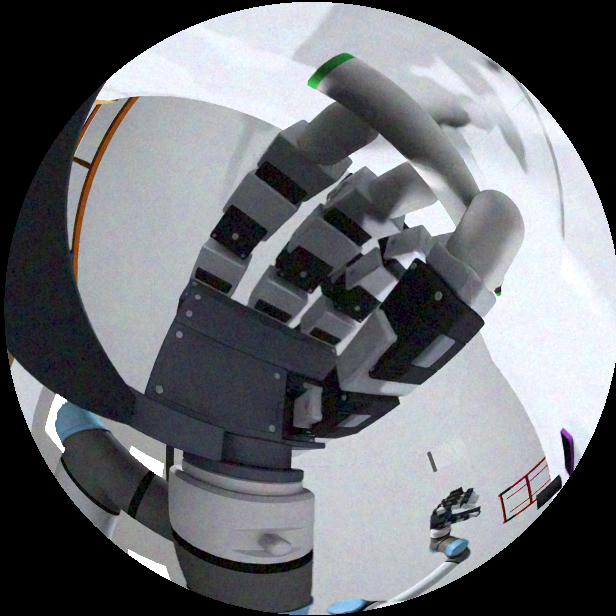

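move(target=[[0,0,0,0,0,0,0.33,0,-0.285,-0.275,0.757,-0.677,-0.315,-0.168,0.33,0,-0.285,-0.275,0.33,-0.12,-0.285,-0.275,0,-0.9,-0.1,-0.08,0.12,0,0,0.1,0.43,0,-0.285,-0.275,0.757,-0.677,0.4,-0.168,0.40,0,-0.285,-0.275,0.43,-0.12,-0.285,-0.275,0.7,-0.9],
[0,0,0,0,0,0,0.33,0,-0.285,-0.275,0.757,-0.677,-0.315,-0.168,0.33,0,-0.285,-0.275,0.33,-0.12,-0.285,-0.275,0,-0.9,-0.3848,-0.2513,0.1432,0,0,0.49,0.43,0,-0.285,-0.275,0.757,-0.677,0.4,-0.168,0.40,0,-0.285,-0.275,0.43,-0.12,-0.285,-0.275,0.7,-0.9]], speed=[0.15,0.2], blend=[0.03,0])

move(target=[0,0,0,0,0,0,0.33,0,-0.285,-0.275,0.757,-0.677,-0.315,-0.168,0.33,0,-0.285,-0.275,0.33,-0.12,-0.285,-0.275,0,-0.9,0.03,0.03,0,-0.25027,-0.43609,-0.1767,0.43,0,-0.285,-0.275,0.757,-0.677,0.4,-0.168,0.40,0,-0.285,-0.275,0.43,-0.12,-0.285,-0.275,0.7,-0.9], speed=0.2, cameras=["cam_above","cam_right_wrist"])

Scene clock: 3699.33 s.
left_arm: end_effector_position=(+0.5500, +0.6000, +0.3500) hand_goal=(+0.330, +0.000, -0.286, -0.276, +0.756, -0.678, -0.316, -0.168, +0.330, +0.000, -0.286, -0.276, +0.330, -0.120, -0.286, -0.276) hand_measured=(+0.330, -0.002, -0.290, -0.280, +0.754, -0.678, -0.312, -0.170, +0.332, +0.000, -0.290, -0.280, +0.330, -0.118, -0.290, -0.280) hand_current_ma=(+0, +0, -1, -1, -1, +0, +2, +0, +0, +0, -1, -1, +0, +0, -1, -1) hand_state=(goal, goal, goal, goal, goal, goal, goal, goal, goal, goal, goal, goal, goal, goal, goal, goal) hand_current_limit=0.00 hand_speed=-0.90 end_effector_quat_wxyz=(+0.392, -0.510, +0.608, -0.466) | right_arm: end_effector_position=(+0.6001, -0.2400, +0.1997) hand_goal=(+0.430, +0.000, -0.286, -0.276, +0.756, -0.678, +0.400, -0.168, +0.400, +0.000, -0.286, -0.276, +0.430, -0.120, -0.286, -0.276) hand_measured=(+0.356, -0.002, -0.310, -0.284, +0.748, -0.678, -0.090, -0.202, +0.348, -0.002, -0.298, -0.280, +0.364, -0.120, -0.302, -0.282) hand_current_ma=(-243, -2, -49, -12, -12, -1, -467, -121, -153, -1, -20, -6, -206, +0, -28, -8) hand_state=(blocked, goal, blocked, goal, goal, goal, blocked, blocked, blocked, goal, goal, goal, blocked, goal, goal, goal) hand_current_limit=0.70 hand_speed=-0.90 end_effector_quat_wxyz=(-0.608, +0.792, -0.040, +0.031)
Joint positions: left_arm=[4.248 -1.476 -2.108 -0.292 0.397 3.838] | right_arm=[-0.272 -0.591 0.861 1.781 0.295 -2.068]
Joint torques (N m): left_arm=[-2.53 23.87 13.21 2.73 -3.23 -0.25] | right_arm=[-9.73 -75.82 -29.65 3.49 -3.22 -1.13]
Wrist force (N, zeroed by zero_wrist_force): left_arm=[-0.1 0.0 0.0] | right_arm=[0.0 -0.3 -0.4]
Wrist torque (N m, zeroed by zero_wrist_force): left_arm=[-0.02 0.03 -0.19] | right_arm=[-0.05 0.03 0.17]
Wrist force, peak (N, zeroed by zero_wrist_force): left_arm=[0.3 -0.1 0.3] | right_arm=[-5.8 0.5 -1.7]
Hand target: left_arm +0.5500, +0.6000, +0.3500; +0.392, -0.510, +0.608, -0.466 | right_arm +0.6001, -0.2399, +0.2000; -0.608, +0.792, -0.040, +0.031
Off the commanded pose: left_arm 0.000 m, 0 deg | right_arm 0.000 m, 0 deg.
move: done

Scene clock: 3704.00 s.
left_arm: end_effector_position=(+0.5500, +0.6000, +0.3500) hand_goal=(+0.330, +0.000, -0.286, -0.276, +0.756, -0.678, -0.316, -0.168, +0.330, +0.000, -0.286, -0.276, +0.330, -0.120, -0.286, -0.276) hand_measured=(+0.330, -0.002, -0.290, -0.280, +0.754, -0.678, -0.312, -0.170, +0.332, +0.000, -0.290, -0.280, +0.330, -0.118, -0.290, -0.280) hand_current_ma=(+0, +0, -1, -1, -1, +0, +2, +0, +0, +0, -1, -1, +0, +0, -1, -1) hand_state=(goal, goal, goal, goal, goal, goal, goal, goal, goal, goal, goal, goal, goal, goal, goal, goal) hand_current_limit=0.00 hand_speed=-0.90 end_effector_quat_wxyz=(+0.392, -0.510, +0.608, -0.466) | right_arm: end_effector_position=(+0.6180, -0.2218, +0.1997) hand_goal=(+0.430, +0.000, -0.286, -0.276, +0.756, -0.678, +0.400, -0.168, +0.400, +0.000, -0.286, -0.276, +0.430, -0.120, -0.286, -0.276) hand_measured=(+0.356, -0.004, -0.310, -0.284, +0.746, -0.678, -0.090, -0.202, +0.348, -0.004, -0.298, -0.280, +0.364, -0.122, -0.302, -0.282) hand_current_ma=(-243, -4, -49, -12, -15, -1, -468, -121, -152, -3, -20, -6, -206, -2, -28, -8) hand_state=(blocked, goal, blocked, goal, goal, goal, blocked, blocked, blocked, goal, goal, goal, blocked, goal, goal, goal) hand_current_limit=0.70 hand_speed=-0.90 end_effector_quat_wxyz=(-0.148, +0.714, +0.159, +0.666)
Joint positions: left_arm=[4.248 -1.476 -2.108 -0.292 0.397 3.838] | right_arm=[0.068 -1.252 1.873 -0.546 1.234 -1.596]
Joint torques (N m): left_arm=[-2.61 24.08 12.4 2.43 -3.13 -0.29] | right_arm=[-10.15 -50.51 -32.01 -2.05 -0.08 0.06]
Wrist force (N, zeroed by zero_wrist_force): left_arm=[0.2 0.0 0.4] | right_arm=[-1.1 -0.4 0.0]
Wrist torque (N m, zeroed by zero_wrist_force): left_arm=[-0.05 0.01 -0.17] | right_arm=[-0.46 0.54 0.13]
Wrist force, peak (N, zeroed by zero_wrist_force): left_arm=[0.0 -0.2 0.5] | right_arm=[-2.2 -1.0 0.0]
Hand target: left_arm +0.5500, +0.6000, +0.3500; +0.392, -0.510, +0.608, -0.466 | right_arm +0.6181, -0.2219, +0.2000; -0.148, +0.714, +0.159, +0.666
Off the commanded pose: left_arm 0.000 m, 0 deg | right_arm 0.000 m, 0 deg.
move: done
Images, in order (width x height): cam_above 896x504, cam_right_wrist 616x616.

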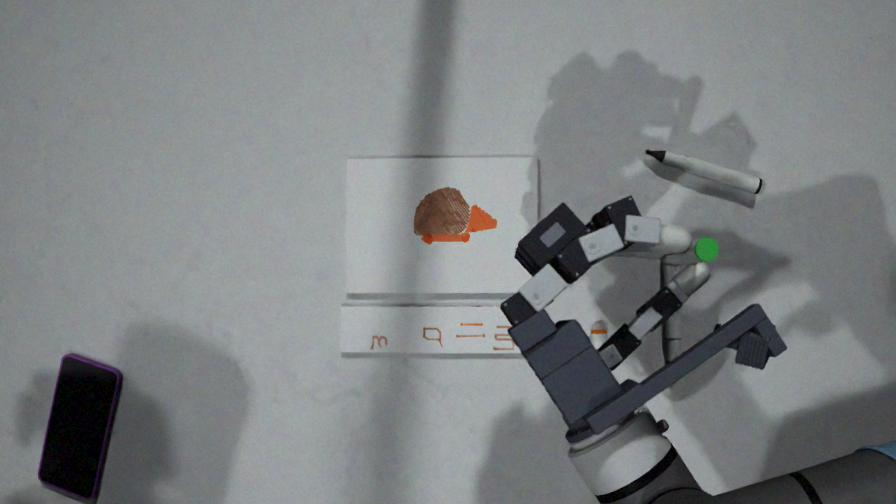

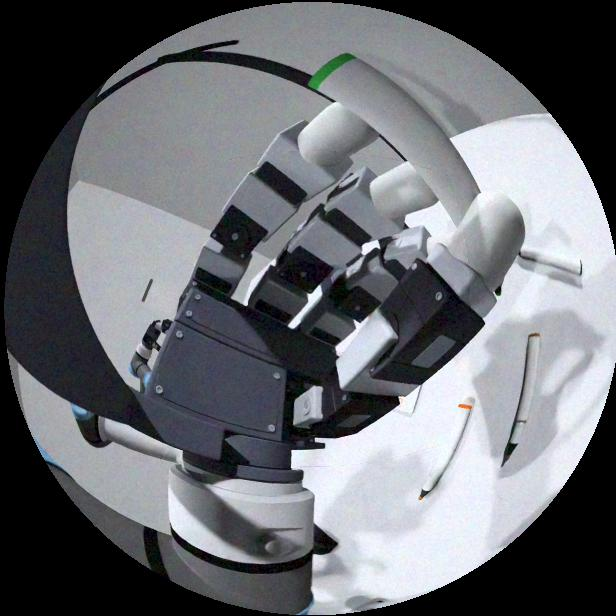

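move(target=[[0,0,0,0,0,0,0.33,0,-0.285,-0.275,0.757,-0.677,-0.315,-0.168,0.33,0,-0.285,-0.275,0.33,-0.12,-0.285,-0.275,0,-0.9,0.0605,0.3423,-0.1333,0,0,0,0.43,0,-0.285,-0.275,0.757,-0.677,0.4,-0.168,0.40,0,-0.285,-0.275,0.43,-0.12,-0.285,-0.275,0.7,-0.9],
[0,0,0,0,0,0,0.33,0,-0.285,-0.275,0.757,-0.677,-0.315,-0.168,0.33,0,-0.285,-0.275,0.33,-0.12,-0.285,-0.275,0,-0.9,0.0605,0.3423,-0.1833,0,0,0,0.43,0,-0.285,-0.275,0.757,-0.677,0.4,-0.168,0.40,0,-0.285,-0.275,0.43,-0.12,-0.285,-0.275,0.7,-0.9],
[0,0,0,0,0,0,0.33,0,-0.285,-0.275,0.757,-0.677,-0.315,-0.168,0.33,0,-0.285,-0.275,0.33,-0.12,-0.285,-0.275,0,-0.9,0.0672,0.3273,-0.1917,0,0,0,0.43,0,-0.285,-0.275,0.757,-0.677,0.4,-0.168,0.40,0,-0.285,-0.275,0.43,-0.12,-0.285,-0.275,0.7,-0.9]], speed=[0.15,0.1,0.03], blend=[0.01,0.005,0], cameras=["cam_low","cam_above"])

zero_wrist_force(arm="right_arm")

move(target=[0,0,0,0,0,0,0.33,0,-0.285,-0.275,0.757,-0.677,-0.315,-0.168,0.33,0,-0.285,-0.275,0.33,-0.12,-0.285,-0.275,0,-0.9,0,0,-0.0267,0,0,0,0.43,0,-0.285,-0.275,0.757,-0.677,0.4,-0.168,0.40,0,-0.285,-0.275,0.43,-0.12,-0.285,-0.275,0.7,-0.9], speed=0.006, stop_force=3)

Scene clock: 3723.00 s.
left_arm: end_effector_position=(+0.5500, +0.6000, +0.3500) hand_goal=(+0.330, +0.000, -0.286, -0.276, +0.756, -0.678, -0.316, -0.168, +0.330, +0.000, -0.286, -0.276, +0.330, -0.120, -0.286, -0.276) hand_measured=(+0.330, -0.002, -0.290, -0.280, +0.754, -0.678, -0.312, -0.170, +0.332, +0.000, -0.290, -0.280, +0.330, -0.118, -0.290, -0.280) hand_current_ma=(+0, +0, -1, -1, -1, +0, +2, +0, +0, +0, -1, -1, +0, +0, -1, -1) hand_state=(goal, goal, goal, goal, goal, goal, goal, goal, goal, goal, goal, goal, goal, goal, goal, goal) hand_current_limit=0.00 hand_speed=-0.90 end_effector_quat_wxyz=(+0.392, -0.510, +0.608, -0.466) | right_arm: end_effector_position=(+0.6585, -0.0257, +0.0849) hand_goal=(+0.430, +0.000, -0.286, -0.276, +0.756, -0.678, +0.400, -0.168, +0.400, +0.000, -0.286, -0.276, +0.430, -0.120, -0.286, -0.276) hand_measured=(+0.356, -0.004, -0.310, -0.284, +0.746, -0.678, -0.090, -0.204, +0.348, -0.004, -0.298, -0.280, +0.366, -0.122, -0.302, -0.282) hand_current_ma=(-243, -5, -49, -12, -15, -1, -467, -123, -150, -3, -20, -6, -202, -3, -28, -8) hand_state=(blocked, goal, blocked, goal, goal, goal, blocked, blocked, blocked, goal, goal, goal, blocked, goal, goal, goal) hand_current_limit=0.70 hand_speed=-0.90 end_effector_quat_wxyz=(-0.148, +0.714, +0.159, +0.666)
Joint positions: left_arm=[4.248 -1.476 -2.108 -0.292 0.397 3.838] | right_arm=[0.415 -0.821 1.513 -0.623 1.581 -1.571]
Joint torques (N m): left_arm=[-2.28 23.41 13.23 2.55 -3.3 -0.3] | right_arm=[9.77 -26.9 -20.41 0.17 1.47 -1.33]
Wrist force (N, zeroed by zero_wrist_force): left_arm=[0.1 0.0 0.3] | right_arm=[-1.5 -0.7 0.8]
Wrist torque (N m, zeroed by zero_wrist_force): left_arm=[-0.04 0.02 -0.17] | right_arm=[-0.55 0.55 0.22]
Wrist force, peak (N, zeroed by zero_wrist_force): left_arm=[0.2 0.2 0.4] | right_arm=[-2.6 -0.7 0.6]
Hand target: left_arm +0.5500, +0.6000, +0.3500; +0.392, -0.510, +0.608, -0.466 | right_arm +0.6584, -0.0256, +0.0850; -0.148, +0.714, +0.159, +0.666
Off the commanded pose: left_arm 0.000 m, 0 deg | right_arm 0.000 m, 0 deg.
move: done
Images, in order (width x height): cam_low 896x504, cam_above 896x504.

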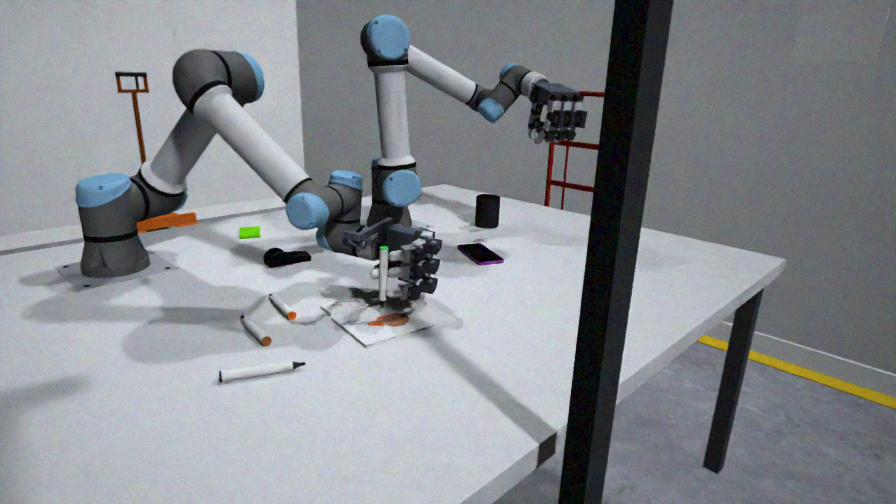

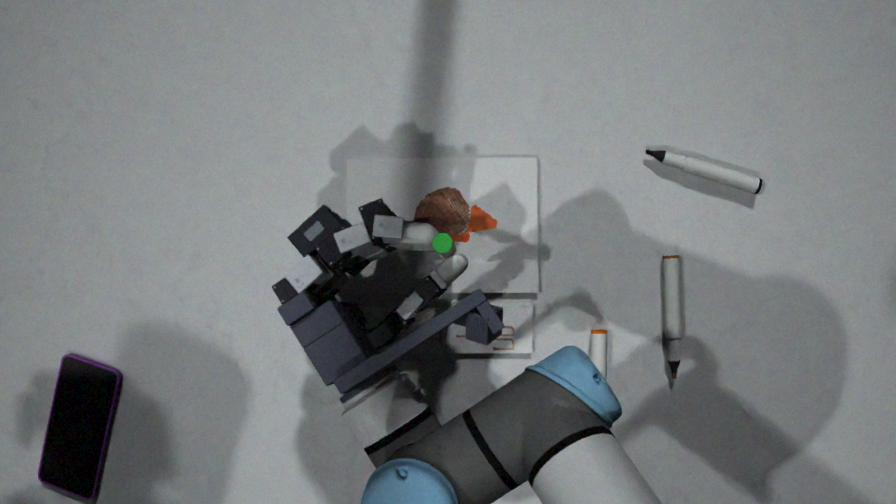

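Wrist force sensor zeroed.

Scene clock: 3726.57 s.
left_arm: end_effector_position=(+0.5500, +0.6000, +0.3500) hand_goal=(+0.330, +0.000, -0.286, -0.276, +0.756, -0.678, -0.316, -0.168, +0.330, +0.000, -0.286, -0.276, +0.330, -0.120, -0.286, -0.276) hand_measured=(+0.330, -0.002, -0.290, -0.280, +0.754, -0.678, -0.312, -0.170, +0.332, +0.000, -0.290, -0.280, +0.330, -0.118, -0.290, -0.280) hand_current_ma=(+0, +0, -1, -1, -1, +0, +2, +0, +0, +0, -1, -1, +0, +0, -1, -1) hand_state=(goal, goal, goal, goal, goal, goal, goal, goal, goal, goal, goal, goal, goal, goal, goal, goal) hand_current_limit=0.00 hand_speed=-0.90 end_effector_quat_wxyz=(+0.392, -0.510, +0.608, -0.466) | right_arm: end_effector_position=(+0.6584, -0.0256, +0.0723) hand_goal=(+0.430, +0.000, -0.286, -0.276, +0.756, -0.678, +0.400, -0.168, +0.400, +0.000, -0.286, -0.276, +0.430, -0.120, -0.286, -0.276) hand_measured=(+0.356, +0.004, -0.310, -0.284, +0.752, -0.678, -0.090, -0.204, +0.348, +0.002, -0.298, -0.280, +0.366, -0.114, -0.302, -0.282) hand_current_ma=(-243, +4, -49, -14, -6, -1, -467, -125, -150, +3, -20, -6, -202, +6, -28, -8) hand_state=(blocked, goal, blocked, goal, goal, goal, blocked, blocked, blocked, goal, goal, goal, blocked, goal, goal, goal) hand_current_limit=0.70 hand_speed=-0.90 end_effector_quat_wxyz=(-0.148, +0.714, +0.159, +0.666)
Joint positions: left_arm=[4.248 -1.476 -2.108 -0.292 0.397 3.838] | right_arm=[0.416 -0.801 1.517 -0.646 1.581 -1.571]
Joint torques (N m): left_arm=[-1.86 22.5 13.92 2.61 -3.26 -0.13] | right_arm=[10.14 -67.32 -22.61 0.64 1.42 1.37]
Wrist force (N, zeroed by zero_wrist_force): left_arm=[0.0 -0.1 0.2] | right_arm=[2.3 0.0 -0.4]
Wrist torque (N m, zeroed by zero_wrist_force): left_arm=[-0.04 0.02 -0.17] | right_arm=[-0.01 -0.14 -0.10]
Wrist force, peak (N, zeroed by zero_wrist_force): left_arm=[0.3 0.2 0.3] | right_arm=[3.2 0.3 -0.5]
Hand target: left_arm +0.5500, +0.6000, +0.3500; +0.392, -0.510, +0.608, -0.466 | right_arm +0.6584, -0.0256, +0.0723; -0.148, +0.714, +0.159, +0.666 (not the last commanded pose)
Off the commanded pose: left_arm 0.000 m, 0 deg | right_arm 0.003 m, 0 deg.
move: contact (right_arm)

move(target=[[0,0,0,0,0,0,0.33,0,-0.285,-0.275,0.757,-0.677,-0.315,-0.168,0.33,0,-0.285,-0.275,0.33,-0.12,-0.285,-0.275,0,-0.9,0,0,0.0005,0,0,0,0.43,0,-0.285,-0.275,0.757,-0.677,0.4,-0.168,0.40,0,-0.285,-0.275,0.43,-0.12,-0.285,-0.275,0.7,-0.9],
[0,0,0,0,0,0,0.33,0,-0.285,-0.275,0.757,-0.677,-0.315,-0.168,0.33,0,-0.285,-0.275,0.33,-0.12,-0.285,-0.275,0,-0.9,-0.002435,-0.016476,0.0005,0,0,0,0.43,0,-0.285,-0.275,0.757,-0.677,0.4,-0.168,0.40,0,-0.285,-0.275,0.43,-0.12,-0.285,-0.275,0.7,-0.9]], speed=0.03, blend=[0.0005,0])

move(target=[[0,0,0,0,0,0,0.33,0,-0.285,-0.275,0.757,-0.677,-0.315,-0.168,0.33,0,-0.285,-0.275,0.33,-0.12,-0.285,-0.275,0,-0.9,0,0,0.035,0,0,0,0.43,0,-0.285,-0.275,0.757,-0.677,0.4,-0.168,0.40,0,-0.285,-0.275,0.43,-0.12,-0.285,-0.275,0.7,-0.9],
[0,0,0,0,0,0,0.33,0,-0.285,-0.275,0.757,-0.677,-0.315,-0.168,0.33,0,-0.285,-0.275,0.33,-0.12,-0.285,-0.275,0,-0.9,0.05,-0.33,0.08,0,0,0,0.43,0,-0.285,-0.275,0.757,-0.677,0.4,-0.168,0.40,0,-0.285,-0.275,0.43,-0.12,-0.285,-0.275,0.7,-0.9]], speed=[0.03,0.2], blend=[0.01,0], cameras=["cam_above"])

zoom_image(camera="cam_above", region=[400, 200, 500, 300])

Scene clock: 3734.90 s.
left_arm: end_effector_position=(+0.5500, +0.6000, +0.3500) hand_goal=(+0.330, +0.000, -0.286, -0.276, +0.756, -0.678, -0.316, -0.168, +0.330, +0.000, -0.286, -0.276, +0.330, -0.120, -0.286, -0.276) hand_measured=(+0.330, -0.002, -0.290, -0.280, +0.754, -0.678, -0.312, -0.170, +0.332, +0.000, -0.290, -0.280, +0.330, -0.118, -0.290, -0.280) hand_current_ma=(+0, +0, -1, -1, -1, +0, +2, +0, +0, +0, -1, -1, +0, +0, -1, -1) hand_state=(goal, goal, goal, goal, goal, goal, goal, goal, goal, goal, goal, goal, goal, goal, goal, goal) hand_current_limit=0.00 hand_speed=-0.90 end_effector_quat_wxyz=(+0.392, -0.510, +0.608, -0.466) | right_arm: end_effector_position=(+0.6569, -0.0356, +0.0727) hand_goal=(+0.430, +0.000, -0.286, -0.276, +0.756, -0.678, +0.400, -0.168, +0.400, +0.000, -0.286, -0.276, +0.430, -0.120, -0.286, -0.276) hand_measured=(+0.356, +0.002, -0.310, -0.286, +0.750, -0.678, -0.090, -0.204, +0.348, +0.002, -0.298, -0.280, +0.366, -0.116, -0.302, -0.282) hand_current_ma=(-243, +2, -51, -14, -8, -1, -468, -125, -150, +1, -20, -6, -200, +4, -28, -8) hand_state=(blocked, goal, blocked, goal, goal, goal, blocked, blocked, blocked, goal, goal, goal, blocked, goal, goal, goal) hand_current_limit=0.70 hand_speed=-0.90 end_effector_quat_wxyz=(-0.148, +0.714, +0.159, +0.666)
Joint positions: left_arm=[4.248 -1.476 -2.108 -0.292 0.397 3.838] | right_arm=[0.401 -0.815 1.544 -0.659 1.566 -1.572]
Joint torques (N m): left_arm=[-2.4 22.99 13.51 2.91 -3.25 -0.28] | right_arm=[8.55 -46.96 -23.62 -0.81 1.32 -1.08]
Wrist force (N, zeroed by zero_wrist_force): left_arm=[-0.1 -0.1 0.1] | right_arm=[1.4 -0.3 0.0]
Wrist torque (N m, zeroed by zero_wrist_force): left_arm=[-0.04 0.04 -0.19] | right_arm=[0.00 -0.08 -0.04]
Wrist force, peak (N, zeroed by zero_wrist_force): left_arm=[0.1 -0.1 0.5] | right_arm=[2.5 0.2 -0.4]
Hand target: left_arm +0.5500, +0.6000, +0.3500; +0.392, -0.510, +0.608, -0.466 | right_arm +0.6569, -0.0354, +0.0726; -0.148, +0.714, +0.159, +0.666
Off the commanded pose: left_arm 0.000 m, 0 deg | right_arm 0.000 m, 0 deg.
move: done; blend cut to 0.0001 m at target 1

Scene clock: 3737.03 s.
left_arm: end_effector_position=(+0.5500, +0.6000, +0.3500) hand_goal=(+0.330, +0.000, -0.286, -0.276, +0.756, -0.678, -0.316, -0.168, +0.330, +0.000, -0.286, -0.276, +0.330, -0.120, -0.286, -0.276) hand_measured=(+0.330, -0.002, -0.290, -0.280, +0.754, -0.678, -0.312, -0.170, +0.332, +0.000, -0.290, -0.280, +0.330, -0.118, -0.290, -0.280) hand_current_ma=(+0, +0, -1, -1, -1, +0, +2, +0, +0, +0, -1, -1, +0, +0, -1, -1) hand_state=(goal, goal, goal, goal, goal, goal, goal, goal, goal, goal, goal, goal, goal, goal, goal, goal) hand_current_limit=0.00 hand_speed=-0.90 end_effector_quat_wxyz=(+0.392, -0.510, +0.608, -0.466) | right_arm: end_effector_position=(+0.6869, -0.2334, +0.1207) hand_goal=(+0.430, +0.000, -0.286, -0.276, +0.756, -0.678, +0.400, -0.168, +0.400, +0.000, -0.286, -0.276, +0.430, -0.120, -0.286, -0.276) hand_measured=(+0.356, -0.004, -0.310, -0.286, +0.746, -0.678, -0.090, -0.204, +0.350, -0.004, -0.298, -0.280, +0.368, -0.122, -0.302, -0.282) hand_current_ma=(-241, -3, -51, -15, -15, -1, -467, -126, -146, -5, -20, -6, -193, -2, -28, -8) hand_state=(blocked, goal, blocked, goal, goal, goal, blocked, blocked, blocked, goal, goal, goal, blocked, goal, goal, goal) hand_current_limit=0.70 hand_speed=-0.90 end_effector_quat_wxyz=(-0.148, +0.714, +0.159, +0.666)
Joint positions: left_arm=[4.248 -1.476 -2.108 -0.292 0.397 3.838] | right_arm=[0.032 -1.013 1.752 -0.664 1.198 -1.599]
Joint torques (N m): left_arm=[-2.4 23.61 13.27 2.76 -3.25 -0.51] | right_arm=[-2.71 -18.16 -29.87 -1.58 -0.14 1.38]
Wrist force (N, zeroed by zero_wrist_force): left_arm=[-0.1 0.0 0.2] | right_arm=[-0.1 0.2 -0.8]
Wrist torque (N m, zeroed by zero_wrist_force): left_arm=[-0.04 0.03 -0.18] | right_arm=[0.09 0.02 -0.02]
Wrist force, peak (N, zeroed by zero_wrist_force): left_arm=[-0.1 0.0 0.4] | right_arm=[0.0 7.9 -1.5]
Hand target: left_arm +0.5500, +0.6000, +0.3500; +0.392, -0.510, +0.608, -0.466 | right_arm +0.6869, -0.2334, +0.1206; -0.148, +0.714, +0.159, +0.666
Off the commanded pose: left_arm 0.000 m, 0 deg | right_arm 0.000 m, 0 deg.
move: done
Images, in order (width x height): cam_above 896x504.

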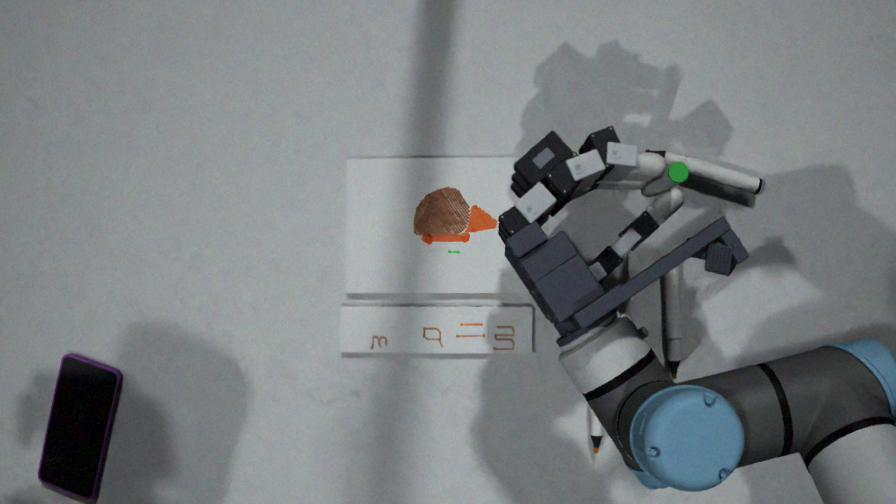

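Scaled by 5.040.

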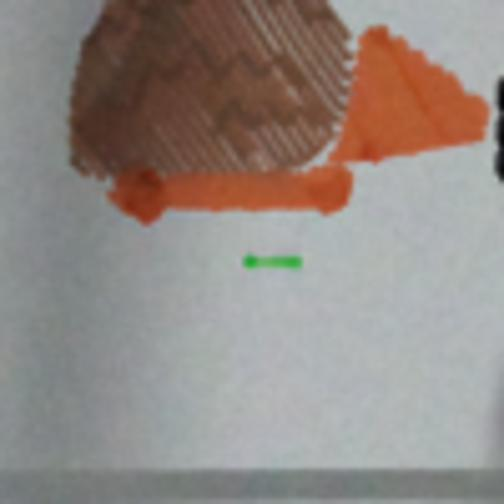

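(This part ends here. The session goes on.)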